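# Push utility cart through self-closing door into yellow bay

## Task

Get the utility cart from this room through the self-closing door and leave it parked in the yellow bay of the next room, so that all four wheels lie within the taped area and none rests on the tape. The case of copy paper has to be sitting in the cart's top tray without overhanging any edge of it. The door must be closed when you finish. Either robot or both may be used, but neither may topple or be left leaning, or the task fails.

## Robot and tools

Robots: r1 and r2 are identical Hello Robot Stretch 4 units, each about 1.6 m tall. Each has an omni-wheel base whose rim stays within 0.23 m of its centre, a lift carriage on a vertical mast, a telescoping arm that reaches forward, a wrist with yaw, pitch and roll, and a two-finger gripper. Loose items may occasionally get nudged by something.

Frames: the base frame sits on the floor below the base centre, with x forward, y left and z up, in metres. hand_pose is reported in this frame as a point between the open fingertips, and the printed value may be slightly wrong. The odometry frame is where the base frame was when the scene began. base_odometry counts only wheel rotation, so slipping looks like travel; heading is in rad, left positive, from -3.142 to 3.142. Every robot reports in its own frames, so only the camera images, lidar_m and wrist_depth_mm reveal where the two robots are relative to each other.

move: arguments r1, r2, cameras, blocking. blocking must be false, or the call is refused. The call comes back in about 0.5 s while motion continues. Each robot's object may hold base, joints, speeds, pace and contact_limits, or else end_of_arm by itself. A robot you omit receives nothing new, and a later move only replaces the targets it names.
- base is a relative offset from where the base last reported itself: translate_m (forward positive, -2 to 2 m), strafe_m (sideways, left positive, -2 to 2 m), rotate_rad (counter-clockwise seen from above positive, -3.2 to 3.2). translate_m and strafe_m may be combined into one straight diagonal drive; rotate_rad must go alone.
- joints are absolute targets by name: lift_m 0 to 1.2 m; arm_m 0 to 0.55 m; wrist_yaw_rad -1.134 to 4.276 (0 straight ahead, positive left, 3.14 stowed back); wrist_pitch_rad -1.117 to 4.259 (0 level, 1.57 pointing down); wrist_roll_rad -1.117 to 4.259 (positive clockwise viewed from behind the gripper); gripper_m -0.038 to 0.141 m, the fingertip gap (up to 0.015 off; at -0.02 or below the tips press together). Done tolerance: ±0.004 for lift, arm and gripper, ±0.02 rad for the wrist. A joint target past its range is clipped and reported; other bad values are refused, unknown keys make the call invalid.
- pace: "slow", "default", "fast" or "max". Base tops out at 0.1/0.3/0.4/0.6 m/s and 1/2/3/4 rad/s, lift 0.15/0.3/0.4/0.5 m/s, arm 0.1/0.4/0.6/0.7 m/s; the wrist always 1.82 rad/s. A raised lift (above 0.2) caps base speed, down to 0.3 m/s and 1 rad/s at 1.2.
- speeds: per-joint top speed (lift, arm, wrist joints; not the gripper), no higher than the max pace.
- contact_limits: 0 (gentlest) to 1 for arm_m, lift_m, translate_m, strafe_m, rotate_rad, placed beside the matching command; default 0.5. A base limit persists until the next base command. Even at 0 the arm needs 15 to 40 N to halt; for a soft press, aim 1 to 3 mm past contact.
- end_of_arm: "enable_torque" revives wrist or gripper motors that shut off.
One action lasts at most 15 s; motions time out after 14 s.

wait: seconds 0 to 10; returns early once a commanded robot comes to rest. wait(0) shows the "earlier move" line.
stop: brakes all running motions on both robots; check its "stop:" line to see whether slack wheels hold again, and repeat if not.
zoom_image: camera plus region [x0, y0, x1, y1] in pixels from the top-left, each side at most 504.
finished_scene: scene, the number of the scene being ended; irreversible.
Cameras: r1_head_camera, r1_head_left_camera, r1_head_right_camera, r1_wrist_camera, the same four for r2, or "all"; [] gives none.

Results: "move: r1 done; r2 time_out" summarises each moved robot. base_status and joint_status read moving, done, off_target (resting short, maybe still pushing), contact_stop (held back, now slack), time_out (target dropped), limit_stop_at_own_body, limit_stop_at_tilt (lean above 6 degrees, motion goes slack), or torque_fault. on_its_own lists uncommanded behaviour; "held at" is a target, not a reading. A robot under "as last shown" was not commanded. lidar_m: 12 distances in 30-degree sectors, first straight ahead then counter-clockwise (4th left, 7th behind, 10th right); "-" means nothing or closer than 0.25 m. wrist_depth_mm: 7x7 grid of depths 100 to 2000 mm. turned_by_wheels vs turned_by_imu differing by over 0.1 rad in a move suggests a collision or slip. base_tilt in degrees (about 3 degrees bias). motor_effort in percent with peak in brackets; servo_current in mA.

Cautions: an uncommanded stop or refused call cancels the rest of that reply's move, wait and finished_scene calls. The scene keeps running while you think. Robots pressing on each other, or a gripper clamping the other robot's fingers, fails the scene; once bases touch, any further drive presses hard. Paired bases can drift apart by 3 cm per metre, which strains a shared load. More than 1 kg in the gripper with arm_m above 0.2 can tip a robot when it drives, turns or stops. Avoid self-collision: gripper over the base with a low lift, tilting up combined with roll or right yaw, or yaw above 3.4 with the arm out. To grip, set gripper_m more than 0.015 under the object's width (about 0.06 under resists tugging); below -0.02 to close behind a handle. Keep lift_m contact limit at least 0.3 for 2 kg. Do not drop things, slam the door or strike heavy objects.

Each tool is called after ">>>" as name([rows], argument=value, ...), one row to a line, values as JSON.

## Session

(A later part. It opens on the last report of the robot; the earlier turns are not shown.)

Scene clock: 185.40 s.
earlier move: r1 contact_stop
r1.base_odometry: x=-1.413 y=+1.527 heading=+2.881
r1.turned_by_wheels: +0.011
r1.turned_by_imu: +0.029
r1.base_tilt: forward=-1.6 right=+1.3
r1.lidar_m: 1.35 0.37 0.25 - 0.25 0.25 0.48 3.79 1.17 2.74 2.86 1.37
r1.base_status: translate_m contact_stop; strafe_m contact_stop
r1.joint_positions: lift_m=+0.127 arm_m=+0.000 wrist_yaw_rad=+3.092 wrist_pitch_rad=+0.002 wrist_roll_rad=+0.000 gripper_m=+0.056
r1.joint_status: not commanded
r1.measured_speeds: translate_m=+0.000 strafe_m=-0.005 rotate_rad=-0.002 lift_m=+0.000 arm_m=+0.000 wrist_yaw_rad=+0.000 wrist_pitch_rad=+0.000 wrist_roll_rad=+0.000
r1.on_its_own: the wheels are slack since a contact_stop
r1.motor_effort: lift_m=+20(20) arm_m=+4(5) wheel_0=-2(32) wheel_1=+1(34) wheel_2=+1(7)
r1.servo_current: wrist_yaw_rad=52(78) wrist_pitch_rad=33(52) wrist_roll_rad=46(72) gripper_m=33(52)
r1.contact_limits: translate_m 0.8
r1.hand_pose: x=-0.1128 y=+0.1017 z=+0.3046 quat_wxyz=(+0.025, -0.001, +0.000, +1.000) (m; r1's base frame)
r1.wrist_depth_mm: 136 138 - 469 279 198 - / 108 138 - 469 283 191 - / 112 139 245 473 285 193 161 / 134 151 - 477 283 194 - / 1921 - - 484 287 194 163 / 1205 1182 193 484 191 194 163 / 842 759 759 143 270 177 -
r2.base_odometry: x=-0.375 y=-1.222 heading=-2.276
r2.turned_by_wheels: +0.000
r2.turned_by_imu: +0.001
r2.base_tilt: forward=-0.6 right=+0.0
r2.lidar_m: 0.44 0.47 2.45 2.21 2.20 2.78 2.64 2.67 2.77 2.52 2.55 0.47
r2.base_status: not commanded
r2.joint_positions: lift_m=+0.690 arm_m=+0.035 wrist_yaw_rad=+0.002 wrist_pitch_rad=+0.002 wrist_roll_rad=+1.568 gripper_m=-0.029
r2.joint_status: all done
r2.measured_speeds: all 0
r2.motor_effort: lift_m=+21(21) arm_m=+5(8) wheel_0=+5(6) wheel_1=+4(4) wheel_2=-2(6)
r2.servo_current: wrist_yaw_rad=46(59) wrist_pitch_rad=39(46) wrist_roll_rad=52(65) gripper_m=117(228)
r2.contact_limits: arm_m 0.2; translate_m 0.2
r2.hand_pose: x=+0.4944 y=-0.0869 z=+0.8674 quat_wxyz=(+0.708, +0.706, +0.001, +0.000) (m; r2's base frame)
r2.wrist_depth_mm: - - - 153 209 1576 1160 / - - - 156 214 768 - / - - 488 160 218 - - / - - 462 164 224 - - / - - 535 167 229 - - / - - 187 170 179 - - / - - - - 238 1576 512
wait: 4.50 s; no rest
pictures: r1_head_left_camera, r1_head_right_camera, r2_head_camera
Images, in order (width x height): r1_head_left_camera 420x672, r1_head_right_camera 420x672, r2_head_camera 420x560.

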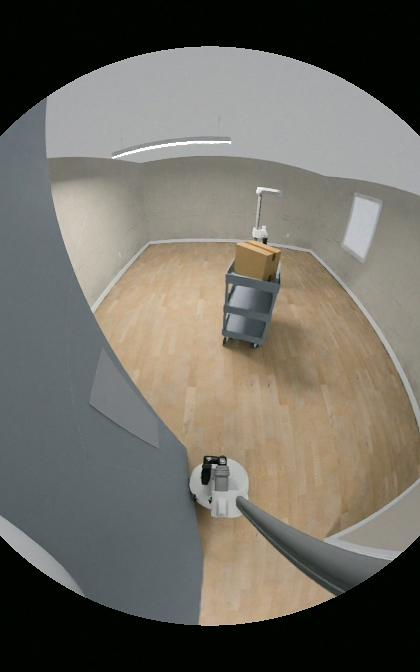

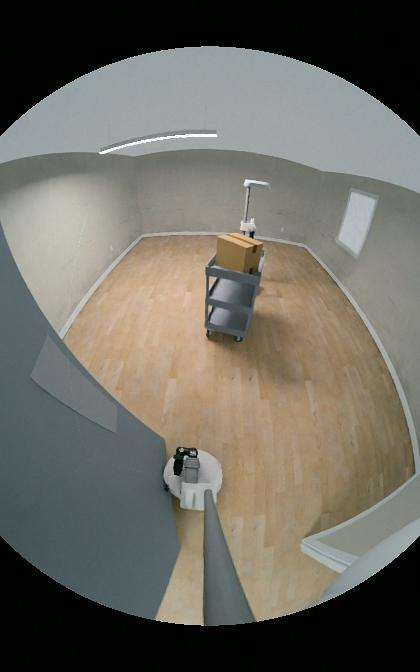

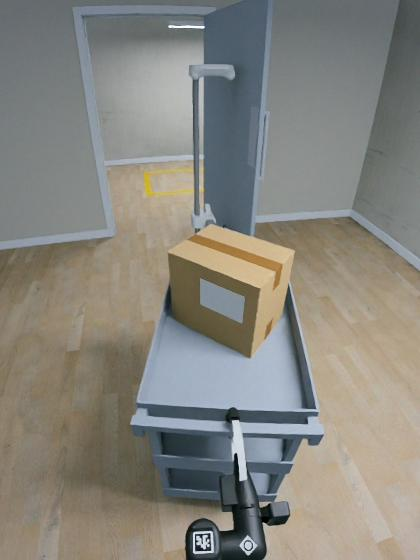

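>>> move(blocking=false, r1={"base":{"translate_m":0.1,"strafe_m":0.02},"pace":"slow","contact_limits":{"translate_m":0.6}}, r2={"base":{"translate_m":0.25},"pace":"slow"}, cameras=[])

>>> wait(seconds=2.8, cameras=[])

>>> wait(seconds=1.5, cameras=["r1_head_left_camera","r2_head_camera","r2_wrist_camera"])

Scene clock: 221.33 s.
earlier move: r1 contact_stop
move: r1 moving; r2 moving
r1.base_odometry: x=-1.426 y=+1.529 heading=+2.882
r1.turned_by_wheels: +0.001
r1.turned_by_imu: -0.002
r1.base_tilt: forward=-1.6 right=+1.2
r1.lidar_m: 1.33 0.36 0.25 - 0.25 0.25 0.49 3.85 1.15 2.76 2.84 1.34
r1.base_status: earlier translate_m contact_stop (by the wheels' count: +0.181 of +0.220); earlier strafe_m contact_stop (by the wheels' count: +0.681 of +0.840); translate_m moving; strafe_m moving
r1.joint_positions: lift_m=+0.127 arm_m=+0.000 wrist_yaw_rad=+3.092 wrist_pitch_rad=+0.002 wrist_roll_rad=+0.000 gripper_m=+0.056
r1.joint_status: not commanded
r1.measured_speeds: translate_m=+0.048 strafe_m=+0.010 rotate_rad=-0.001 lift_m=+0.000 arm_m=+0.000 wrist_yaw_rad=+0.000 wrist_pitch_rad=+0.000 wrist_roll_rad=+0.000
r1.motor_effort: lift_m=+20(20) arm_m=+4(4) wheel_0=-2(3) wheel_1=+12(12) wheel_2=-4(6)
r1.servo_current: wrist_yaw_rad=46(59) wrist_pitch_rad=39(46) wrist_roll_rad=65(65) gripper_m=39(46)
r1.contact_limits: translate_m 0.6
r1.hand_pose: x=-0.1128 y=+0.1017 z=+0.3046 quat_wxyz=(+0.025, -0.001, +0.000, +1.000) (m; r1's base frame)
r1.wrist_depth_mm: 136 138 - 466 282 198 - / 108 138 - 469 283 193 - / 112 139 245 477 285 193 161 / 134 151 - 480 286 193 - / 1983 - - 484 289 193 163 / 1205 1160 193 488 190 194 163 / 854 741 750 143 270 177 -
r2.base_odometry: x=-0.383 y=-1.231 heading=-2.276
r2.turned_by_wheels: +0.000
r2.turned_by_imu: +0.005
r2.base_tilt: forward=-0.7 right=+0.1
r2.lidar_m: 0.43 0.47 2.48 2.23 2.24 2.75 2.66 2.67 2.80 2.52 2.56 0.43
r2.base_status: translate_m moving
r2.joint_positions: lift_m=+0.690 arm_m=+0.035 wrist_yaw_rad=+0.001 wrist_pitch_rad=+0.002 wrist_roll_rad=+1.568 gripper_m=-0.029
r2.joint_status: not commanded
r2.measured_speeds: translate_m=+0.048 strafe_m=-0.001 rotate_rad=-0.001 lift_m=+0.000 arm_m=+0.000 wrist_yaw_rad=-0.008 wrist_pitch_rad=+0.000 wrist_roll_rad=+0.000
r2.motor_effort: lift_m=+21(21) arm_m=+4(5) wheel_0=+8(15) wheel_1=+8(8) wheel_2=-12(12)
r2.servo_current: wrist_yaw_rad=52(59) wrist_pitch_rad=39(46) wrist_roll_rad=59(59) gripper_m=98(111)
r2.contact_limits: arm_m 0.2
r2.hand_pose: x=+0.4944 y=-0.0870 z=+0.8674 quat_wxyz=(+0.708, +0.706, +0.001, +0.000) (m; r2's base frame)
r2.wrist_depth_mm: - - - 156 212 1576 1160 / - - - 158 216 778 - / - - 504 161 220 - - / - - 462 165 224 - - / - - 517 167 229 - - / - - 186 169 180 - - / - - - - 236 1756 -
pictures: none
No camera images: "cameras" was empty.

Scene clock: 223.13 s.
earlier move: r1 done; r2 moving
r1.base_odometry: x=-1.515 y=+1.534 heading=+2.882
r1.turned_by_wheels: +0.000
r1.turned_by_imu: +0.000
r1.base_tilt: forward=-1.6 right=+1.2
r1.lidar_m: 1.07 2.83 0.25 - 0.25 0.25 0.49 1.30 1.23 2.79 2.89 1.11
r1.base_status: done
r1.joint_positions: lift_m=+0.127 arm_m=+0.000 wrist_yaw_rad=+3.092 wrist_pitch_rad=+0.002 wrist_roll_rad=+0.000 gripper_m=+0.056
r1.joint_status: not commanded
r1.measured_speeds: all 0
r1.motor_effort: lift_m=+20(20) arm_m=+4(5) wheel_0=+0(4) wheel_1=+8(13) wheel_2=+0(6)
r1.servo_current: wrist_yaw_rad=46(72) wrist_pitch_rad=39(52) wrist_roll_rad=52(65) gripper_m=39(46)
r1.contact_limits: translate_m 0.6
r1.hand_pose: x=-0.1128 y=+0.1017 z=+0.3046 quat_wxyz=(+0.025, -0.001, +0.000, +1.000) (m; r1's base frame)
r1.wrist_depth_mm: 136 137 - 466 281 200 - / 108 138 - 469 283 191 - / 112 138 246 473 283 193 161 / 134 151 - 477 286 193 - / 1983 - - 480 287 194 163 / 1182 1205 195 484 190 194 163 / 854 750 768 143 270 177 -
r2.base_odometry: x=-0.492 y=-1.359 heading=-2.276
r2.turned_by_wheels: +0.001
r2.turned_by_imu: +0.001
r2.base_tilt: forward=-0.7 right=+0.1
r2.lidar_m: 0.43 0.46 2.49 2.24 2.24 2.78 2.81 2.83 2.75 2.49 2.48 0.45
r2.base_status: translate_m moving
r2.joint_positions: lift_m=+0.690 arm_m=+0.035 wrist_yaw_rad=+0.000 wrist_pitch_rad=+0.002 wrist_roll_rad=+1.568 gripper_m=-0.029
r2.joint_status: not commanded
r2.measured_speeds: translate_m=+0.099 strafe_m=+0.001 rotate_rad=-0.003 lift_m=+0.000 arm_m=+0.000 wrist_yaw_rad=+0.000 wrist_pitch_rad=+0.000 wrist_roll_rad=+0.000
r2.motor_effort: lift_m=+21(21) arm_m=+5(5) wheel_0=+6(15) wheel_1=+6(8) wheel_2=-8(16)
r2.servo_current: wrist_yaw_rad=46(59) wrist_pitch_rad=46(46) wrist_roll_rad=46(59) gripper_m=91(111)
r2.contact_limits: arm_m 0.2
r2.hand_pose: x=+0.4942 y=-0.0875 z=+0.8674 quat_wxyz=(+0.708, +0.706, +0.001, -0.001) (m; r2's base frame)
r2.wrist_depth_mm: - - - 157 214 1576 1182 / - - - 159 217 788 - / - - 508 162 221 - - / - - 459 165 224 - - / - - 521 167 229 - - / - - 187 170 180 - - / - - - - 236 1756 -
wait: 1.80 of 2.8 s (r1 has come to rest)
pictures: none
No camera images: "cameras" was empty.

Scene clock: 224.60 s.
earlier move: r2 done
r1.base_odometry: x=-1.515 y=+1.534 heading=+2.882
r1.turned_by_wheels: +0.000
r1.turned_by_imu: +0.000
r1.base_tilt: forward=-1.6 right=+1.3
r1.lidar_m: 1.02 2.81 0.25 - 0.25 0.25 0.47 1.31 1.20 2.79 2.88 1.01
r1.base_status: done
r1.joint_positions: lift_m=+0.127 arm_m=+0.000 wrist_yaw_rad=+3.092 wrist_pitch_rad=+0.002 wrist_roll_rad=+0.000 gripper_m=+0.056
r1.joint_status: not commanded
r1.measured_speeds: all 0
r1.motor_effort: lift_m=+20(20) arm_m=+4(5) wheel_0=+0(4) wheel_1=+8(13) wheel_2=+0(6)
r1.servo_current: wrist_yaw_rad=39(72) wrist_pitch_rad=39(52) wrist_roll_rad=46(65) gripper_m=39(52)
r1.contact_limits: translate_m 0.6
r1.hand_pose: x=-0.1128 y=+0.1017 z=+0.3046 quat_wxyz=(+0.025, -0.001, +0.000, +1.000) (m; r1's base frame)
r1.wrist_depth_mm: 136 138 - 466 281 199 - / 108 138 - 462 282 192 - / 112 139 246 473 285 192 162 / 134 151 - 477 287 193 - / 1921 - - 480 286 193 163 / 1205 1205 193 480 191 194 162 / 854 750 759 143 270 177 -
r2.base_odometry: x=-0.537 y=-1.412 heading=-2.275
r2.turned_by_wheels: +0.000
r2.turned_by_imu: +0.001
r2.base_tilt: forward=-0.7 right=+0.1
r2.lidar_m: 0.41 0.45 2.51 2.26 2.27 2.79 2.89 2.93 2.77 2.50 2.51 0.45
r2.base_status: done
r2.joint_positions: lift_m=+0.690 arm_m=+0.035 wrist_yaw_rad=+0.001 wrist_pitch_rad=+0.002 wrist_roll_rad=+1.568 gripper_m=-0.029
r2.joint_status: not commanded
r2.measured_speeds: all 0
r2.motor_effort: lift_m=+21(21) arm_m=+5(5) wheel_0=+6(15) wheel_1=+6(8) wheel_2=-4(16)
r2.servo_current: wrist_yaw_rad=46(59) wrist_pitch_rad=39(46) wrist_roll_rad=52(59) gripper_m=91(111)
r2.contact_limits: arm_m 0.2
r2.hand_pose: x=+0.4943 y=-0.0871 z=+0.8674 quat_wxyz=(+0.708, +0.706, +0.001, +0.000) (m; r2's base frame)
r2.wrist_depth_mm: - - - 161 219 1618 1182 / - - - 162 222 1464 - / - - 535 164 224 - - / - - 455 167 226 - - / - - 512 168 229 - - / - - 187 170 180 - - / - - - - 234 1618 -
wait: 1.47 of 1.5 s (r2 has come to rest)
pictures: r1_head_left_camera, r2_head_camera, r2_wrist_camera
Images, in order (width x height): r1_head_left_camera 420x672, r2_head_camera 420x560, r2_wrist_camera 616x392.

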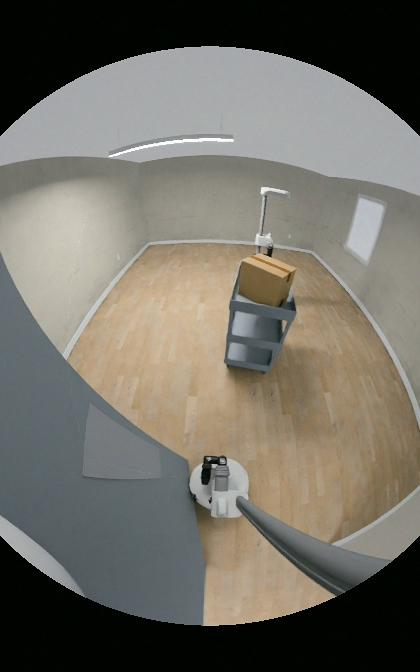

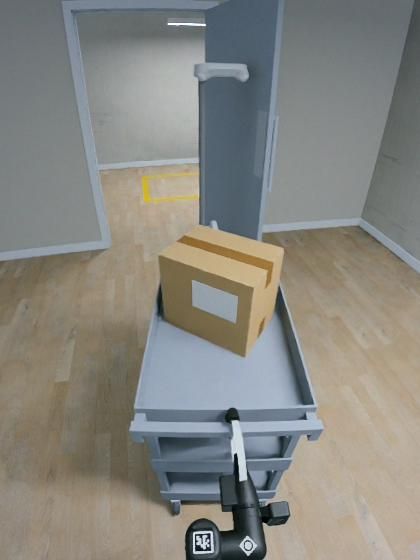

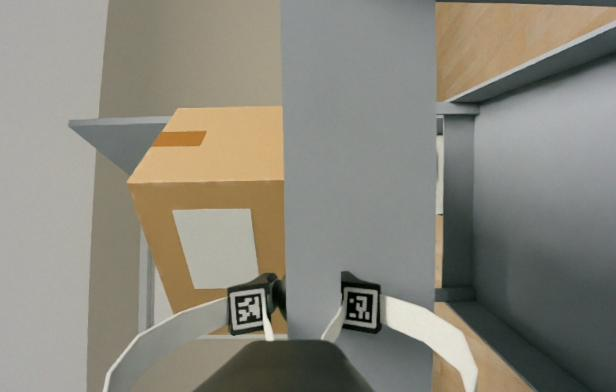

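>>> move(blocking=false, r1={"base":{"rotate_rad":-2.93},"joints":{"lift_m":0.4},"pace":"slow","contact_limits":{"rotate_rad":0.8}}, r2={"base":{"translate_m":-0.3},"pace":"slow"}, cameras=[])

>>> wait(seconds=3.5, cameras=["r1_head_left_camera","r1_head_right_camera","r2_head_camera"])

Scene clock: 263.20 s.
move: r1 moving; r2 moving
r1.base_odometry: x=-1.515 y=+1.534 heading=+2.756
r1.turned_by_wheels: -0.126
r1.turned_by_imu: -0.129
r1.base_tilt: forward=-1.6 right=+1.3
r1.lidar_m: 1.02 3.24 0.25 0.25 - 0.25 0.38 3.83 1.22 2.18 2.80 1.08
r1.base_status: rotate_rad moving
r1.joint_positions: lift_m=+0.152 arm_m=+0.000 wrist_yaw_rad=+3.092 wrist_pitch_rad=+0.002 wrist_roll_rad=+0.000 gripper_m=+0.056
r1.joint_status: lift_m moving
r1.measured_speeds: translate_m=-0.002 strafe_m=+0.000 rotate_rad=-0.487 lift_m=+0.097 arm_m=+0.000 wrist_yaw_rad=+0.000 wrist_pitch_rad=+0.000 wrist_roll_rad=+0.000
r1.motor_effort: lift_m=+25(27) arm_m=+4(4) wheel_0=+3(5) wheel_1=+10(12) wheel_2=+6(6)
r1.servo_current: wrist_yaw_rad=46(72) wrist_pitch_rad=39(52) wrist_roll_rad=46(59) gripper_m=39(46)
r1.contact_limits: rotate_rad 0.8
r1.hand_pose: x=-0.1128 y=+0.1017 z=+0.3294 quat_wxyz=(+0.025, -0.001, +0.000, +1.000) (m; r1's base frame)
r1.wrist_depth_mm: 136 138 - 418 263 197 - / 108 138 - 421 264 191 - / 112 138 214 421 266 191 159 / 134 151 271 427 266 191 158 / - - - 427 268 193 160 / 1255 1281 194 436 191 193 159 / 904 798 798 143 254 177 -
r2.base_odometry: x=-0.529 y=-1.403 heading=-2.275
r2.turned_by_wheels: +0.000
r2.turned_by_imu: +0.006
r2.base_tilt: forward=-0.7 right=+0.1
r2.lidar_m: 0.43 0.47 2.49 2.26 2.27 2.83 2.87 2.90 2.76 2.47 2.51 0.46
r2.base_status: translate_m moving
r2.joint_positions: lift_m=+0.690 arm_m=+0.035 wrist_yaw_rad=+0.002 wrist_pitch_rad=+0.002 wrist_roll_rad=+1.568 gripper_m=-0.029
r2.joint_status: not commanded
r2.measured_speeds: translate_m=-0.048 strafe_m=+0.000 rotate_rad=+0.001 lift_m=+0.000 arm_m=+0.000 wrist_yaw_rad=+0.000 wrist_pitch_rad=+0.000 wrist_roll_rad=+0.000
r2.motor_effort: lift_m=+21(21) arm_m=+4(5) wheel_0=-1(6) wheel_1=-6(6) wheel_2=+12(12)
r2.servo_current: wrist_yaw_rad=46(59) wrist_pitch_rad=39(46) wrist_roll_rad=39(59) gripper_m=91(98)
r2.contact_limits: arm_m 0.2
r2.hand_pose: x=+0.4944 y=-0.0868 z=+0.8674 quat_wxyz=(+0.708, +0.706, +0.001, +0.000) (m; r2's base frame)
r2.wrist_depth_mm: - - - 160 218 1576 1160 / - - - 162 221 1464 - / - - 525 164 224 - - / - - 455 167 227 - - / - - 508 169 230 - - / - - 186 170 179 - - / - - - - 236 1618 -
pictures: none
No camera images: "cameras" was empty.

Scene clock: 266.70 s.
earlier move: r1 moving; r2 moving
r1.base_odometry: x=-1.515 y=+1.535 heading=-0.048
r1.turned_by_wheels: -2.804
r1.turned_by_imu: -2.813
r1.base_tilt: forward=-1.6 right=+1.3
r1.lidar_m: 3.73 1.20 1.54 2.75 3.14 1.30 1.35 0.26 0.25 - 0.25 0.29
r1.base_status: rotate_rad moving
r1.joint_positions: lift_m=+0.400 arm_m=+0.000 wrist_yaw_rad=+3.092 wrist_pitch_rad=+0.002 wrist_roll_rad=+0.000 gripper_m=+0.056
r1.joint_status: all done
r1.measured_speeds: all 0
r1.motor_effort: lift_m=+25(29) arm_m=+4(5) wheel_0=+6(14) wheel_1=-3(29) wheel_2=+4(18)
r1.servo_current: wrist_yaw_rad=59(72) wrist_pitch_rad=39(52) wrist_roll_rad=59(59) gripper_m=46(46)
r1.contact_limits: rotate_rad 0.8
r1.hand_pose: x=-0.1128 y=+0.1017 z=+0.5771 quat_wxyz=(+0.025, -0.001, +0.000, +1.000) (m; r1's base frame)
r1.wrist_depth_mm: 136 138 - - - - - / 113 139 - - 1499 - - / 114 139 270 - - - - / 137 161 - - - - - / - - - - - - - / - - 194 - 187 - 1983 / 1464 1308 1281 154 1397 1281 1430
r2.base_odometry: x=-0.343 y=-1.183 heading=-2.276
r2.turned_by_wheels: +0.000
r2.turned_by_imu: +0.000
r2.base_tilt: forward=-0.7 right=+0.0
r2.lidar_m: 0.44 0.47 2.44 2.23 2.19 2.74 2.60 2.62 2.78 2.53 2.56 0.44
r2.base_status: translate_m moving
r2.joint_positions: lift_m=+0.690 arm_m=+0.035 wrist_yaw_rad=+0.002 wrist_pitch_rad=+0.002 wrist_roll_rad=+1.568 gripper_m=-0.029
r2.joint_status: not commanded
r2.measured_speeds: translate_m=-0.002 strafe_m=+0.000 rotate_rad=+0.000 lift_m=+0.000 arm_m=+0.000 wrist_yaw_rad=+0.000 wrist_pitch_rad=+0.000 wrist_roll_rad=+0.000
r2.motor_effort: lift_m=+21(21) arm_m=+4(5) wheel_0=-5(11) wheel_1=-6(8) wheel_2=+7(13)
r2.servo_current: wrist_yaw_rad=46(59) wrist_pitch_rad=33(46) wrist_roll_rad=39(59) gripper_m=98(104)
r2.contact_limits: arm_m 0.2
r2.hand_pose: x=+0.4944 y=-0.0868 z=+0.8674 quat_wxyz=(+0.708, +0.706, +0.001, +0.000) (m; r2's base frame)
r2.wrist_depth_mm: - - - 154 211 1537 1160 / - - - 157 215 759 - / - - 492 160 219 - - / - - 466 164 224 - - / - - 530 167 228 - - / - - 187 170 179 - - / - - - - 237 1756 -
wait: 3.50 s; no rest
pictures: r1_head_left_camera, r1_head_right_camera, r2_head_camera
Images, in order (width x height): r1_head_left_camera 420x672, r1_head_right_camera 420x672, r2_head_camera 420x560.

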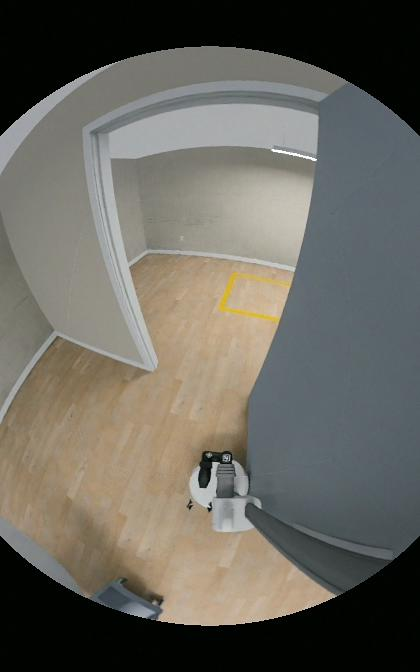

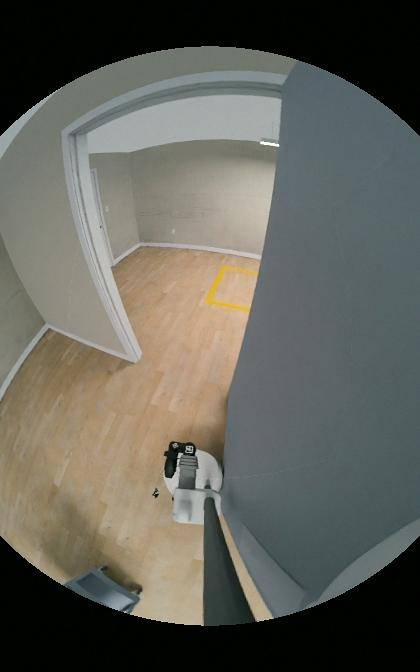

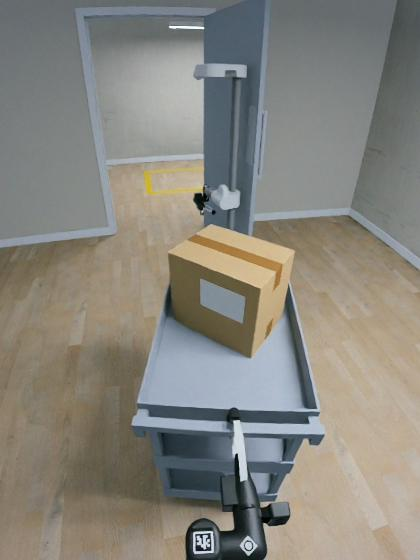

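>>> move(blocking=false, r1={"joints":{"wrist_yaw_rad":0.0,"gripper_m":-0.01}}, cameras=[])

>>> wait(seconds=2.2, cameras=[])

>>> move(blocking=false, r1={"base":{"translate_m":-0.62},"joints":{"arm_m":0.5},"speeds":{"arm_m":0.13},"pace":"slow"}, cameras=[])

>>> wait(seconds=6.5, cameras=["r1_head_left_camera","r1_head_right_camera","r2_head_camera"])

Scene clock: 276.63 s.
earlier move: r1 done; r2 done
move: r1 moving
r1.base_odometry: x=-1.515 y=+1.535 heading=-0.048
r1.turned_by_wheels: +0.000
r1.turned_by_imu: -0.001
r1.base_tilt: forward=-1.6 right=+1.3
r1.lidar_m: 3.74 1.20 1.55 2.73 3.13 1.30 1.36 0.27 0.25 - 0.25 0.29
r1.base_status: done
r1.joint_positions: lift_m=+0.400 arm_m=+0.000 wrist_yaw_rad=+2.503 wrist_pitch_rad=+0.002 wrist_roll_rad=+0.000 gripper_m=+0.037
r1.joint_status: wrist_yaw_rad moving; gripper_m moving
r1.measured_speeds: translate_m=+0.000 strafe_m=+0.000 rotate_rad=+0.000 lift_m=+0.000 arm_m=+0.000 wrist_yaw_rad=-1.821 wrist_pitch_rad=+0.000 wrist_roll_rad=+0.000
r1.motor_effort: lift_m=+25(25) arm_m=+4(4) wheel_0=+5(6) wheel_1=-3(3) wheel_2=+4(5)
r1.servo_current: wrist_yaw_rad=91(117) wrist_pitch_rad=39(46) wrist_roll_rad=46(52) gripper_m=117(117)
r1.contact_limits: rotate_rad 0.8
r1.hand_pose: x=-0.0085 y=+0.2421 z=+0.5771 quat_wxyz=(+0.314, -0.001, +0.000, +0.949) (m; r1's base frame)
r1.wrist_depth_mm: - - - - - - - / - - 1537 - - - - / - - 1499 - - - - / - - - - - - - / - - - - - - - / - - 191 - 188 - 1983 / 1464 1308 1336 1430 1308 1336 1430
r2.base_odometry: x=-0.343 y=-1.183 heading=-2.276
r2.turned_by_wheels: +0.000
r2.turned_by_imu: +0.001
r2.base_tilt: forward=-0.7 right=+0.1
r2.lidar_m: 0.43 0.48 2.43 2.21 2.21 2.74 2.57 2.64 2.82 2.54 2.55 0.44
r2.base_status: done
r2.joint_positions: lift_m=+0.690 arm_m=+0.035 wrist_yaw_rad=+0.002 wrist_pitch_rad=+0.002 wrist_roll_rad=+1.568 gripper_m=-0.029
r2.joint_status: not commanded
r2.measured_speeds: all 0
r2.motor_effort: lift_m=+21(21) arm_m=+4(4) wheel_0=-4(4) wheel_1=-5(6) wheel_2=+7(8)
r2.servo_current: wrist_yaw_rad=33(52) wrist_pitch_rad=46(46) wrist_roll_rad=46(65) gripper_m=98(98)
r2.contact_limits: arm_m 0.2
r2.hand_pose: x=+0.4944 y=-0.0868 z=+0.8674 quat_wxyz=(+0.708, +0.706, +0.001, +0.000) (m; r2's base frame)
r2.wrist_depth_mm: - - - 154 211 1576 1160 / - - - 157 215 768 - / - - 488 160 220 - - / - - 462 164 224 - - / - - 525 167 227 - - / - - 187 170 179 - - / - - - - 237 1756 -
pictures: none
No camera images: "cameras" was empty.

Scene clock: 278.47 s.
earlier move: r1 done
r1.base_odometry: x=-1.515 y=+1.535 heading=-0.048
r1.turned_by_wheels: +0.000
r1.turned_by_imu: +0.000
r1.base_tilt: forward=-1.5 right=+1.3
r1.lidar_m: 3.72 1.23 1.54 2.75 3.16 1.30 1.34 0.26 0.25 - 0.25 0.30
r1.base_status: done
r1.joint_positions: lift_m=+0.400 arm_m=+0.000 wrist_yaw_rad=+0.003 wrist_pitch_rad=+0.002 wrist_roll_rad=+0.000 gripper_m=-0.009
r1.joint_status: all done
r1.measured_speeds: all 0
r1.motor_effort: lift_m=+25(25) arm_m=+4(4) wheel_0=+5(6) wheel_1=-3(3) wheel_2=+4(5)
r1.servo_current: wrist_yaw_rad=39(124) wrist_pitch_rad=39(46) wrist_roll_rad=59(65) gripper_m=46(117)
r1.contact_limits: rotate_rad 0.8
r1.hand_pose: x=+0.4595 y=-0.0866 z=+0.5771 quat_wxyz=(+1.000, +0.000, +0.001, +0.001) (m; r1's base frame)
r1.wrist_depth_mm: - - - - - 287 206 / - - - - - 289 206 / - - - - - 293 208 / - - - - - 296 210 / - - - - - 293 211 / - - 1921 194 427 294 209 / 1430 1397 181 180 153 271 208
r2.base_odometry: x=-0.343 y=-1.183 heading=-2.276
r2.turned_by_wheels: +0.000
r2.turned_by_imu: +0.000
r2.base_tilt: forward=-0.7 right=+0.1
r2.lidar_m: 0.43 0.48 2.46 2.19 2.19 2.78 2.59 2.62 2.82 2.52 2.56 0.45
r2.base_status: done
r2.joint_positions: lift_m=+0.690 arm_m=+0.035 wrist_yaw_rad=+0.002 wrist_pitch_rad=+0.002 wrist_roll_rad=+1.568 gripper_m=-0.029
r2.joint_status: not commanded
r2.measured_speeds: all 0
r2.motor_effort: lift_m=+21(21) arm_m=+4(5) wheel_0=-4(5) wheel_1=-5(6) wheel_2=+8(8)
r2.servo_current: wrist_yaw_rad=52(52) wrist_pitch_rad=46(46) wrist_roll_rad=52(65) gripper_m=85(98)
r2.contact_limits: arm_m 0.2
r2.hand_pose: x=+0.4944 y=-0.0868 z=+0.8674 quat_wxyz=(+0.708, +0.706, +0.001, +0.000) (m; r2's base frame)
r2.wrist_depth_mm: - - - 154 211 1576 1160 / - - - 157 215 778 - / - - 492 160 220 - - / - - 466 164 224 - - / - - 530 167 228 - - / - - 187 170 179 - - / - - - - 237 1708 -
wait: 1.83 of 2.2 s (r1 has come to rest)
pictures: none
No camera images: "cameras" was empty.

Scene clock: 278.97 s.
move: r1 moving
r1.base_odometry: x=-1.528 y=+1.535 heading=-0.048
r1.turned_by_wheels: +0.000
r1.turned_by_imu: +0.000
r1.base_tilt: forward=-1.6 right=+1.3
r1.lidar_m: 3.76 1.21 1.58 2.75 3.16 1.31 1.33 0.26 0.25 - 0.25 0.29
r1.base_status: translate_m moving
r1.joint_positions: lift_m=+0.400 arm_m=+0.044 wrist_yaw_rad=+0.003 wrist_pitch_rad=+0.002 wrist_roll_rad=+0.000 gripper_m=-0.009
r1.joint_status: arm_m moving
r1.measured_speeds: translate_m=-0.048 strafe_m=+0.000 rotate_rad=+0.002 lift_m=+0.000 arm_m=+0.130 wrist_yaw_rad=+0.000 wrist_pitch_rad=+0.000 wrist_roll_rad=+0.000
r1.motor_effort: lift_m=+25(25) arm_m=+5(8) wheel_0=-1(5) wheel_1=-8(10) wheel_2=+7(9)
r1.servo_current: wrist_yaw_rad=39(65) wrist_pitch_rad=33(46) wrist_roll_rad=52(65) gripper_m=52(59)
r1.hand_pose: x=+0.5037 y=-0.0866 z=+0.5771 quat_wxyz=(+1.000, +0.000, +0.001, +0.001) (m; r1's base frame)
r1.wrist_depth_mm: - - - - - 293 208 / - - - - - 296 211 / - - - - - 297 213 / - - - - - 298 213 / - - - - - 300 213 / - - 1863 194 436 298 213 / 1430 1397 180 180 152 257 212
r2: as last shown
r2.base_tilt: forward=-0.6 right=+0.0
r2.lidar_m: 0.42 0.47 2.48 2.20 2.22 2.75 2.58 2.62 2.83 2.53 2.57 0.45
r2.motor_effort: lift_m=+21(21) arm_m=+4(5) wheel_0=-4(5) wheel_1=-6(6) wheel_2=+7(8)
r2.servo_current: wrist_yaw_rad=39(59) wrist_pitch_rad=39(46) wrist_roll_rad=46(65) gripper_m=85(104)
r2.contact_limits: arm_m 0.2
r2.wrist_depth_mm: - - - 154 211 1618 1182 / - - - 156 215 768 - / - - 492 161 219 - - / - - 462 164 224 - - / - - 521 167 229 - - / - - 186 170 179 - - / - - - - 237 1756 -
pictures: none
No camera images: "cameras" was empty.

Scene clock: 285.47 s.
earlier move: r1 moving
r1.base_odometry: x=-2.132 y=+1.564 heading=-0.046
r1.turned_by_wheels: +0.002
r1.turned_by_imu: +0.012
r1.base_tilt: forward=-1.6 right=+1.2
r1.lidar_m: 0.37 1.73 2.74 2.91 0.81 0.76 3.88 2.16 1.84 1.84 1.64 0.44
r1.base_status: translate_m moving
r1.joint_positions: lift_m=+0.400 arm_m=+0.500 wrist_yaw_rad=+0.002 wrist_pitch_rad=+0.002 wrist_roll_rad=+0.000 gripper_m=-0.009
r1.joint_status: all done
r1.measured_speeds: translate_m=-0.021 strafe_m=+0.000 rotate_rad=+0.000 lift_m=+0.000 arm_m=+0.000 wrist_yaw_rad=+0.000 wrist_pitch_rad=+0.000 wrist_roll_rad=+0.000
r1.motor_effort: lift_m=+23(25) arm_m=-4(9) wheel_0=+7(12) wheel_1=+1(10) wheel_2=+15(19)
r1.servo_current: wrist_yaw_rad=59(72) wrist_pitch_rad=33(52) wrist_roll_rad=33(65) gripper_m=52(59)
r1.hand_pose: x=+0.9595 y=-0.0869 z=+0.5773 quat_wxyz=(+1.000, +0.000, +0.001, +0.001) (m; r1's base frame)
r1.wrist_depth_mm: - - - - - 193 - / - - - - - 171 - / - - - - - 204 - / - - - - - 206 - / - - - - - 178 - / 1756 - 1863 195 452 178 - / 1308 1430 180 181 153 135 -
r2.base_odometry: x=-0.343 y=-1.183 heading=-2.276
r2.turned_by_wheels: +0.000
r2.turned_by_imu: +0.001
r2.base_tilt: forward=-0.7 right=+0.1
r2.lidar_m: 0.42 0.48 2.45 2.21 2.21 2.73 2.58 2.64 2.82 2.52 2.59 0.46
r2.base_status: not commanded
r2.joint_positions: lift_m=+0.690 arm_m=+0.035 wrist_yaw_rad=+0.002 wrist_pitch_rad=+0.002 wrist_roll_rad=+1.568 gripper_m=-0.029
r2.joint_status: not commanded
r2.measured_speeds: all 0
r2.motor_effort: lift_m=+21(21) arm_m=+4(5) wheel_0=-4(5) wheel_1=-6(6) wheel_2=+8(8)
r2.servo_current: wrist_yaw_rad=46(65) wrist_pitch_rad=39(52) wrist_roll_rad=52(65) gripper_m=91(104)
r2.contact_limits: arm_m 0.2
r2.hand_pose: x=+0.4944 y=-0.0868 z=+0.8674 quat_wxyz=(+0.708, +0.706, +0.001, +0.000) (m; r2's base frame)
r2.wrist_depth_mm: - - - 153 211 1618 1160 / - - - 157 216 768 - / - 1983 492 160 220 - - / - - 462 164 224 - - / - - 525 167 228 - - / - - 187 170 179 - - / - - - - 238 1756 -
wait: 6.50 s; no rest
pictures: r1_head_left_camera, r1_head_right_camera, r2_head_camera
Images, in order (width x height): r1_head_left_camera 420x672, r1_head_right_camera 420x672, r2_head_camera 420x560.

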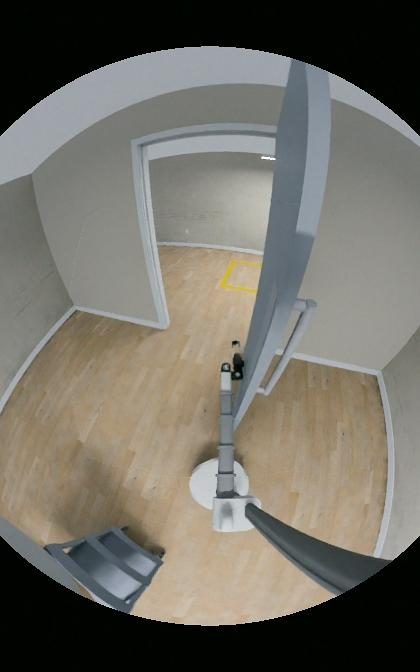

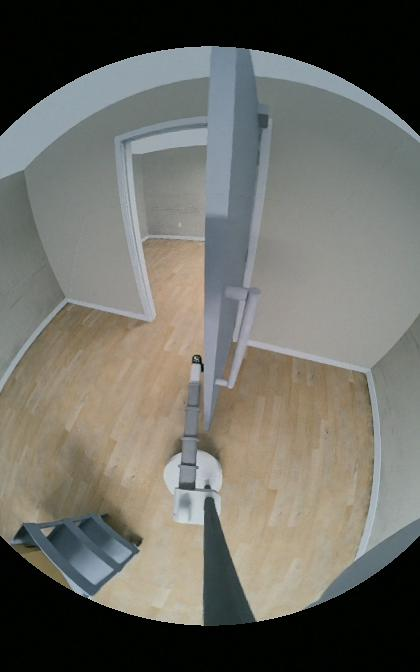

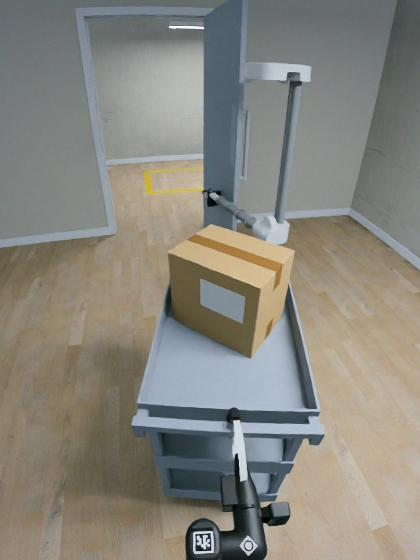

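>>> wait(seconds=0, cameras=["r1_head_camera","r1_head_left_camera","r1_head_right_camera","r2_head_camera"])

Scene clock: 309.00 s.
earlier move: r1 done
r1.base_odometry: x=-2.134 y=+1.564 heading=-0.046
r1.turned_by_wheels: +0.000
r1.turned_by_imu: +0.000
r1.base_tilt: forward=-1.6 right=+1.3
r1.lidar_m: 0.39 1.74 2.75 2.89 0.82 0.78 3.84 2.17 1.84 1.84 1.65 0.44
r1.base_status: done
r1.joint_positions: lift_m=+0.400 arm_m=+0.500 wrist_yaw_rad=+0.002 wrist_pitch_rad=+0.002 wrist_roll_rad=+0.000 gripper_m=-0.009
r1.joint_status: all done
r1.measured_speeds: all 0
r1.motor_effort: lift_m=+23(25) arm_m=-4(9) wheel_0=+8(12) wheel_1=+2(10) wheel_2=+13(19)
r1.servo_current: wrist_yaw_rad=46(72) wrist_pitch_rad=46(52) wrist_roll_rad=59(65) gripper_m=52(59)
r1.hand_pose: x=+0.9595 y=-0.0869 z=+0.5773 quat_wxyz=(+1.000, +0.000, +0.001, +0.001) (m; r1's base frame)
r1.wrist_depth_mm: - - - - - 194 - / - - - - - 170 - / - - - - - 200 - / - - - - - 176 - / - - - - - 176 - / 1708 - 1863 194 449 177 - / 1308 1397 181 180 152 135 -
r2.base_odometry: x=-0.343 y=-1.183 heading=-2.276
r2.turned_by_wheels: +0.000
r2.turned_by_imu: +0.000
r2.base_tilt: forward=-0.6 right=+0.1
r2.lidar_m: 0.43 0.47 2.44 2.20 2.22 2.73 2.60 2.59 2.80 2.55 2.54 0.44
r2.base_status: not commanded
r2.joint_positions: lift_m=+0.690 arm_m=+0.035 wrist_yaw_rad=+0.002 wrist_pitch_rad=+0.002 wrist_roll_rad=+1.568 gripper_m=-0.029
r2.joint_status: not commanded
r2.measured_speeds: all 0
r2.motor_effort: lift_m=+21(21) arm_m=+5(5) wheel_0=-4(5) wheel_1=-6(6) wheel_2=+8(8)
r2.servo_current: wrist_yaw_rad=39(65) wrist_pitch_rad=46(52) wrist_roll_rad=52(65) gripper_m=91(104)
r2.contact_limits: arm_m 0.2
r2.hand_pose: x=+0.4944 y=-0.0868 z=+0.8674 quat_wxyz=(+0.708, +0.706, +0.001, +0.000) (m; r2's base frame)
r2.wrist_depth_mm: - - - 154 211 1576 1160 / - - - 157 215 778 - / - 1921 492 160 220 - - / - - 466 164 224 - - / - - 525 167 229 - - / - - 187 170 180 - - / - - - - 237 1708 -
pictures: r1_head_camera, r1_head_left_camera, r1_head_right_camera, r2_head_camera
Images, in order (width x height): r1_head_camera 420x560, r1_head_left_camera 420x672, r1_head_right_camera 420x672, r2_head_camera 420x560.

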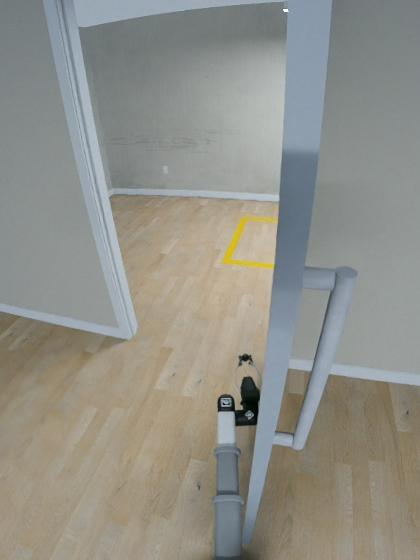

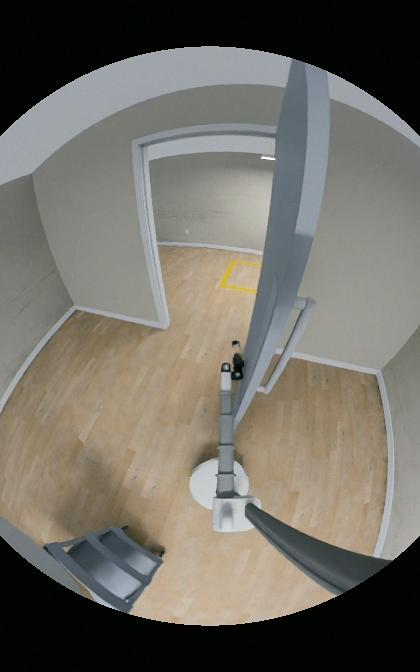

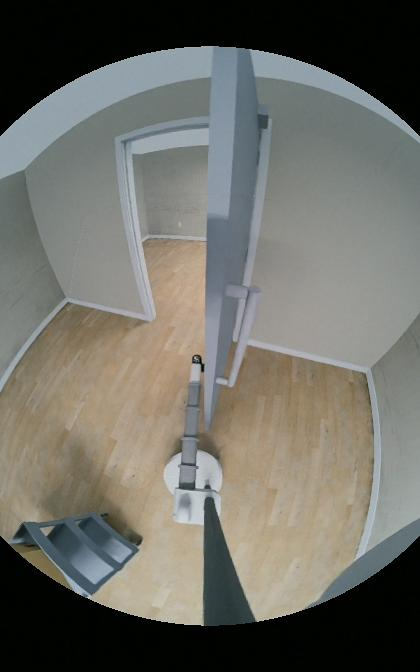

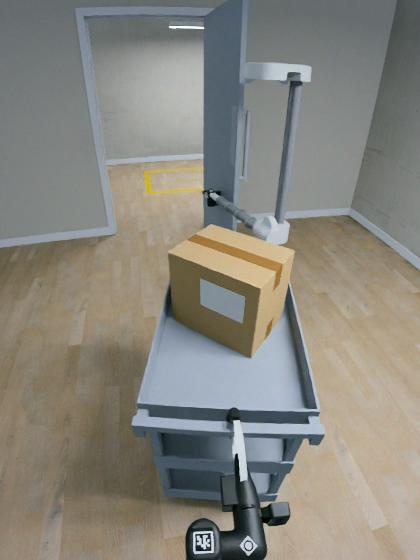

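>>> move(r1={"base":{"strafe_m":-0.15},"pace":"slow","contact_limits":{"strafe_m":0.5}}, r2={"base":{"rotate_rad":0.1},"pace":"slow"}, blocking=false, cameras=[])

>>> wait(seconds=3, cameras=["r1_head_left_camera","r1_head_right_camera","r2_head_camera"])

Scene clock: 318.03 s.
move: r1 moving; r2 moving
r1.base_odometry: x=-2.135 y=+1.550 heading=-0.043
r1.turned_by_wheels: +0.003
r1.turned_by_imu: +0.003
r1.base_tilt: forward=-1.6 right=+1.2
r1.lidar_m: 0.36 1.75 2.74 2.92 0.82 0.79 3.82 2.14 1.82 1.82 1.65 0.43
r1.base_status: strafe_m moving
r1.joint_positions: lift_m=+0.400 arm_m=+0.500 wrist_yaw_rad=+0.002 wrist_pitch_rad=+0.002 wrist_roll_rad=+0.000 gripper_m=-0.009
r1.joint_status: not commanded
r1.measured_speeds: translate_m=+0.000 strafe_m=-0.057 rotate_rad=-0.002 lift_m=+0.000 arm_m=+0.000 wrist_yaw_rad=+0.000 wrist_pitch_rad=+0.000 wrist_roll_rad=+0.000
r1.motor_effort: lift_m=+23(23) arm_m=-4(4) wheel_0=+22(25) wheel_1=+1(3) wheel_2=+13(13)
r1.servo_current: wrist_yaw_rad=46(59) wrist_pitch_rad=46(46) wrist_roll_rad=39(65) gripper_m=46(52)
r1.contact_limits: strafe_m 0.5
r1.hand_pose: x=+0.9595 y=-0.0869 z=+0.5773 quat_wxyz=(+1.000, +0.000, +0.001, +0.001) (m; r1's base frame)
r1.wrist_depth_mm: - - - - - 153 - / - - - - - 156 - / - - - - - 161 - / - - - - - 142 - / - - - - - 143 - / 1921 - 1808 195 304 143 - / 1397 1366 181 180 153 143 -
r2.base_odometry: x=-0.343 y=-1.183 heading=-2.185
r2.turned_by_wheels: +0.090
r2.turned_by_imu: +0.088
r2.base_tilt: forward=-0.6 right=+0.1
r2.lidar_m: 0.42 0.51 2.36 2.21 2.24 2.77 2.58 2.67 2.70 2.51 2.60 0.42
r2.base_status: rotate_rad moving
r2.joint_positions: lift_m=+0.690 arm_m=+0.035 wrist_yaw_rad=-0.007 wrist_pitch_rad=+0.002 wrist_roll_rad=+1.568 gripper_m=-0.029
r2.joint_status: not commanded
r2.measured_speeds: translate_m=+0.000 strafe_m=+0.002 rotate_rad=+0.153 lift_m=+0.000 arm_m=+0.000 wrist_yaw_rad=+0.000 wrist_pitch_rad=+0.000 wrist_roll_rad=+0.000
r2.motor_effort: lift_m=+21(21) arm_m=+4(5) wheel_0=-8(14) wheel_1=-6(9) wheel_2=-10(12)
r2.servo_current: wrist_yaw_rad=52(52) wrist_pitch_rad=39(46) wrist_roll_rad=46(59) gripper_m=91(98)
r2.contact_limits: arm_m 0.2
r2.hand_pose: x=+0.4936 y=-0.0894 z=+0.8674 quat_wxyz=(+0.708, +0.706, -0.002, -0.003) (m; r2's base frame)
r2.wrist_depth_mm: - - - 141 196 732 - / - - 525 146 203 - - / - 466 445 150 210 - - / - - 488 157 218 - - / - - 569 164 227 - - / - - 186 169 180 - - / - - - - 245 1576 496
pictures: none
No camera images: "cameras" was empty.

Scene clock: 318.47 s.
earlier move: r1 moving; r2 done
r1.base_odometry: x=-2.137 y=+1.514 heading=-0.043
r1.turned_by_wheels: +0.001
r1.turned_by_imu: +0.002
r1.base_tilt: forward=-1.6 right=+1.3
r1.lidar_m: 0.36 1.77 2.77 2.96 0.85 0.81 3.73 2.12 1.80 1.77 1.66 0.42
r1.base_status: strafe_m moving
r1.joint_positions: lift_m=+0.400 arm_m=+0.500 wrist_yaw_rad=+0.001 wrist_pitch_rad=+0.002 wrist_roll_rad=+0.000 gripper_m=-0.009
r1.joint_status: not commanded
r1.measured_speeds: translate_m=-0.001 strafe_m=-0.103 rotate_rad=+0.004 lift_m=+0.000 arm_m=+0.000 wrist_yaw_rad=-0.002 wrist_pitch_rad=+0.000 wrist_roll_rad=+0.000
r1.motor_effort: lift_m=+23(23) arm_m=-4(4) wheel_0=+24(29) wheel_1=+2(4) wheel_2=+12(13)
r1.servo_current: wrist_yaw_rad=52(59) wrist_pitch_rad=39(46) wrist_roll_rad=59(72) gripper_m=46(52)
r1.contact_limits: strafe_m 0.5
r1.hand_pose: x=+0.9594 y=-0.0872 z=+0.5773 quat_wxyz=(+1.000, +0.000, +0.001, +0.000) (m; r1's base frame)
r1.wrist_depth_mm: - - - - 466 134 - / - - - - 334 - - / - - - - 345 - - / - - - - 353 143 - / - - - - 366 145 - / - - 1863 195 211 127 - / 1499 1397 180 180 170 112 -
r2.base_odometry: x=-0.343 y=-1.183 heading=-2.176
r2.turned_by_wheels: +0.009
r2.turned_by_imu: +0.009
r2.base_tilt: forward=-0.6 right=+0.0
r2.lidar_m: 0.46 0.52 2.35 2.19 2.23 2.77 2.59 2.64 2.70 2.54 2.59 0.43
r2.base_status: done
r2.joint_positions: lift_m=+0.690 arm_m=+0.035 wrist_yaw_rad=-0.003 wrist_pitch_rad=+0.002 wrist_roll_rad=+1.568 gripper_m=-0.029
r2.joint_status: not commanded
r2.measured_speeds: all 0
r2.motor_effort: lift_m=+21(21) arm_m=+4(5) wheel_0=+0(14) wheel_1=-3(9) wheel_2=-7(12)
r2.servo_current: wrist_yaw_rad=46(65) wrist_pitch_rad=39(46) wrist_roll_rad=39(59) gripper_m=91(98)
r2.contact_limits: arm_m 0.2
r2.hand_pose: x=+0.4940 y=-0.0883 z=+0.8674 quat_wxyz=(+0.708, +0.706, +0.000, -0.002) (m; r2's base frame)
r2.wrist_depth_mm: - - - 137 190 - - / - - 492 141 198 - - / - 445 436 147 208 - - / - - 496 154 215 - - / - - 591 161 226 - - / - - 186 167 180 1808 - / - - - - 247 1618 484
wait: 0.43 of 3 s (r2 has come to rest)
pictures: r1_head_left_camera, r1_head_right_camera, r2_head_camera
Images, in order (width x height): r1_head_left_camera 420x672, r1_head_right_camera 420x672, r2_head_camera 420x560.

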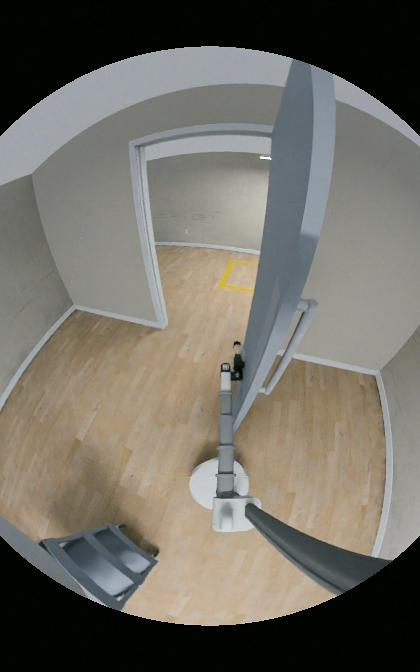

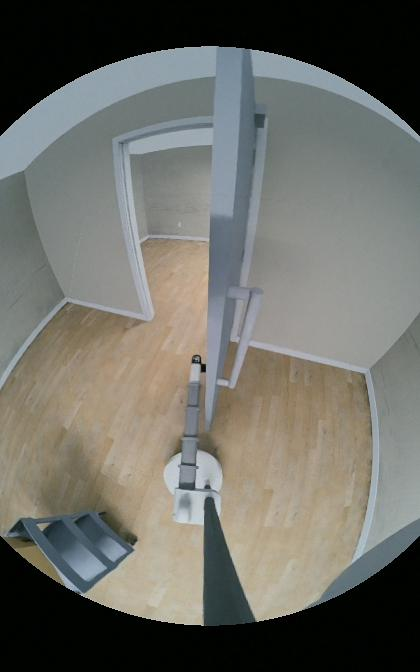

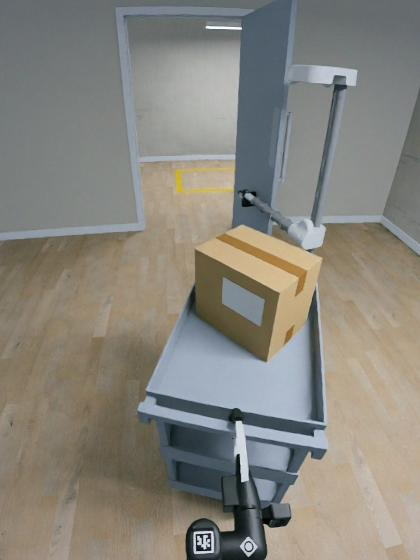

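>>> move(r2={"base":{"strafe_m":-0.12},"pace":"slow"}, blocking=false, cameras=[])

>>> wait(seconds=2, cameras=["r1_head_left_camera","r2_head_camera"])

Scene clock: 332.83 s.
earlier move: r1 contact_stop
move: r2 moving
r1.base_odometry: x=-2.055 y=+1.555 heading=+0.739
r1.turned_by_wheels: +0.782
r1.turned_by_imu: +0.791
r1.base_tilt: forward=-1.6 right=+1.3
r1.lidar_m: 1.88 2.88 2.98 0.85 0.87 2.69 1.94 1.87 1.90 1.39 1.29 1.35
r1.base_status: strafe_m contact_stop (by the wheels' count: -0.062 of -0.150)
r1.joint_positions: lift_m=+0.400 arm_m=+0.500 wrist_yaw_rad=+0.003 wrist_pitch_rad=+0.002 wrist_roll_rad=+0.000 gripper_m=-0.009
r1.joint_status: not commanded
r1.measured_speeds: all 0
r1.on_its_own: the wheels are slack since a contact_stop
r1.motor_effort: lift_m=+23(23) arm_m=-5(5) wheel_0=+0(0) wheel_1=+0(0) wheel_2=+0(0)
r1.servo_current: wrist_yaw_rad=52(65) wrist_pitch_rad=39(52) wrist_roll_rad=33(59) gripper_m=46(52)
r1.contact_limits: strafe_m 0.5
r1.hand_pose: x=+0.9596 y=-0.0866 z=+0.5773 quat_wxyz=(+1.000, +0.000, +0.001, +0.001) (m; r1's base frame)
r1.wrist_depth_mm: - - - - - - - / - - - - - - - / - - - - - - - / - - - - - - - / - - - - - - - / - - 1863 194 - - - / 1499 1397 181 180 142 - -
r2.base_odometry: x=-0.354 y=-1.175 heading=-2.176
r2.turned_by_wheels: +0.000
r2.turned_by_imu: +0.002
r2.base_tilt: forward=-0.6 right=+0.0
r2.lidar_m: 0.46 0.53 2.36 2.22 2.25 2.78 2.58 2.68 2.66 2.52 2.59 0.45
r2.base_status: strafe_m moving
r2.joint_positions: lift_m=+0.690 arm_m=+0.035 wrist_yaw_rad=-0.001 wrist_pitch_rad=+0.002 wrist_roll_rad=+1.568 gripper_m=-0.029
r2.joint_status: not commanded
r2.measured_speeds: translate_m=+0.000 strafe_m=-0.056 rotate_rad=+0.003 lift_m=+0.000 arm_m=+0.000 wrist_yaw_rad=+0.017 wrist_pitch_rad=+0.000 wrist_roll_rad=+0.000
r2.motor_effort: lift_m=+21(21) arm_m=+4(5) wheel_0=+9(11) wheel_1=-7(8) wheel_2=+0(6)
r2.servo_current: wrist_yaw_rad=52(52) wrist_pitch_rad=39(46) wrist_roll_rad=46(59) gripper_m=98(98)
r2.contact_limits: arm_m 0.2
r2.hand_pose: x=+0.4941 y=-0.0878 z=+0.8674 quat_wxyz=(+0.708, +0.706, +0.000, -0.001) (m; r2's base frame)
r2.wrist_depth_mm: - - - 136 189 634 - / - - 496 141 197 - - / - 449 436 147 207 - - / - - 492 153 215 - - / - - 591 161 226 - - / - - 186 167 181 1808 - / - - - - 247 1618 480
pictures: none
No camera images: "cameras" was empty.

not run: a stop that you did not command came earlier in this reply.

>>> wait(seconds=0.5, cameras=["r1_head_camera","r1_head_left_camera","r1_head_right_camera","r2_head_camera"])

Scene clock: 335.73 s.
earlier move: r2 done
r1.base_odometry: x=-2.055 y=+1.555 heading=+0.739
r1.turned_by_wheels: +0.000
r1.turned_by_imu: +0.000
r1.base_tilt: forward=-1.6 right=+1.3
r1.lidar_m: 1.85 2.89 3.01 0.82 0.83 2.70 1.93 1.86 1.94 1.40 1.31 1.36
r1.base_status: strafe_m contact_stop (by the wheels' count: -0.062 of -0.150)
r1.joint_positions: lift_m=+0.400 arm_m=+0.500 wrist_yaw_rad=+0.003 wrist_pitch_rad=+0.002 wrist_roll_rad=+0.000 gripper_m=-0.009
r1.joint_status: not commanded
r1.measured_speeds: all 0
r1.on_its_own: the wheels are slack since a contact_stop
r1.motor_effort: lift_m=+23(23) arm_m=-5(5) wheel_0=+0(1) wheel_1=+0(0) wheel_2=+0(0)
r1.servo_current: wrist_yaw_rad=52(72) wrist_pitch_rad=39(52) wrist_roll_rad=59(65) gripper_m=46(59)
r1.contact_limits: strafe_m 0.5
r1.hand_pose: x=+0.9596 y=-0.0866 z=+0.5773 quat_wxyz=(+1.000, +0.000, +0.001, +0.001) (m; r1's base frame)
r1.wrist_depth_mm: - - - - - - - / - - - - - - - / - - - - - - - / - - - - - - - / - - - - - - - / - - 1921 194 - - - / 1537 1397 181 181 142 - -
r2.base_odometry: x=-0.441 y=-1.115 heading=-2.176
r2.turned_by_wheels: +0.000
r2.turned_by_imu: +0.001
r2.base_tilt: forward=-0.7 right=+0.1
r2.lidar_m: 0.43 0.49 2.48 2.33 2.34 2.77 2.59 2.65 2.57 2.42 2.48 0.45
r2.base_status: done
r2.joint_positions: lift_m=+0.690 arm_m=+0.035 wrist_yaw_rad=+0.003 wrist_pitch_rad=+0.002 wrist_roll_rad=+1.568 gripper_m=-0.029
r2.joint_status: not commanded
r2.measured_speeds: all 0
r2.motor_effort: lift_m=+21(21) arm_m=+5(5) wheel_0=+6(13) wheel_1=-3(9) wheel_2=+0(6)
r2.servo_current: wrist_yaw_rad=52(59) wrist_pitch_rad=39(46) wrist_roll_rad=59(59) gripper_m=91(98)
r2.contact_limits: arm_m 0.2
r2.hand_pose: x=+0.4945 y=-0.0866 z=+0.8674 quat_wxyz=(+0.708, +0.706, +0.002, +0.000) (m; r2's base frame)
r2.wrist_depth_mm: - - - 154 211 1576 1182 / - - - 157 215 788 - / - - 496 160 219 - - / - - 459 164 224 - - / - - 525 167 229 - - / - - 187 171 181 - - / - - - - 237 1618 517
wait: 0.00 of 0.5 s (r2 has come to rest)
pictures: r1_head_camera, r1_head_left_camera, r1_head_right_camera, r2_head_camera
Images, in order (width x height): r1_head_camera 420x560, r1_head_left_camera 420x672, r1_head_right_camera 420x672, r2_head_camera 420x560.

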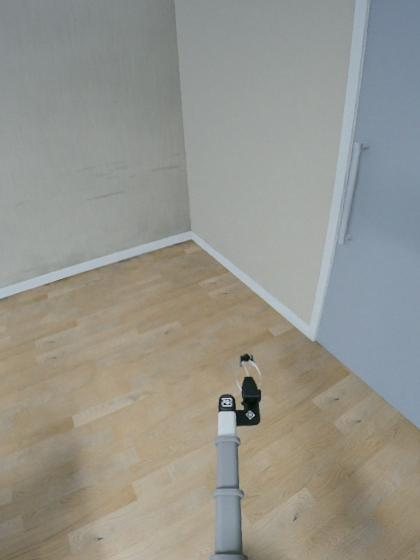

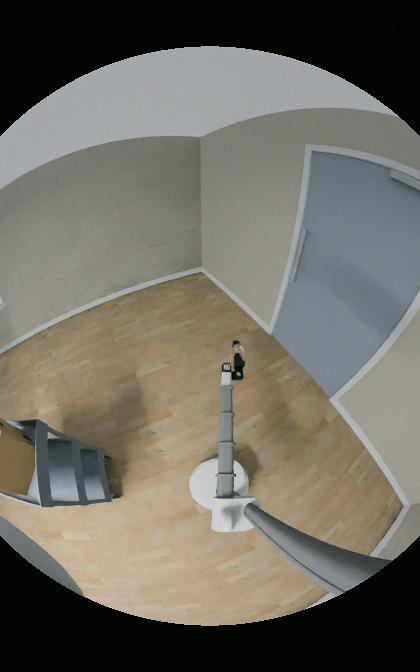

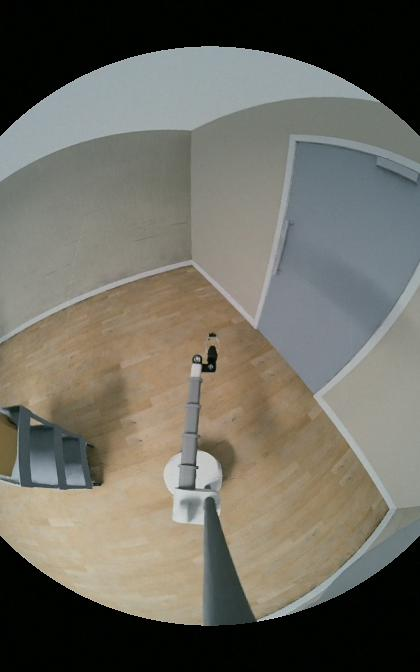

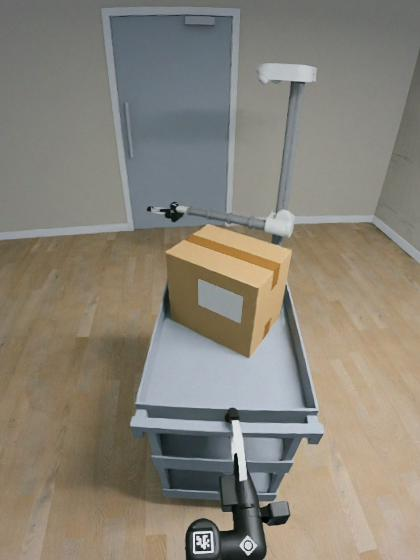

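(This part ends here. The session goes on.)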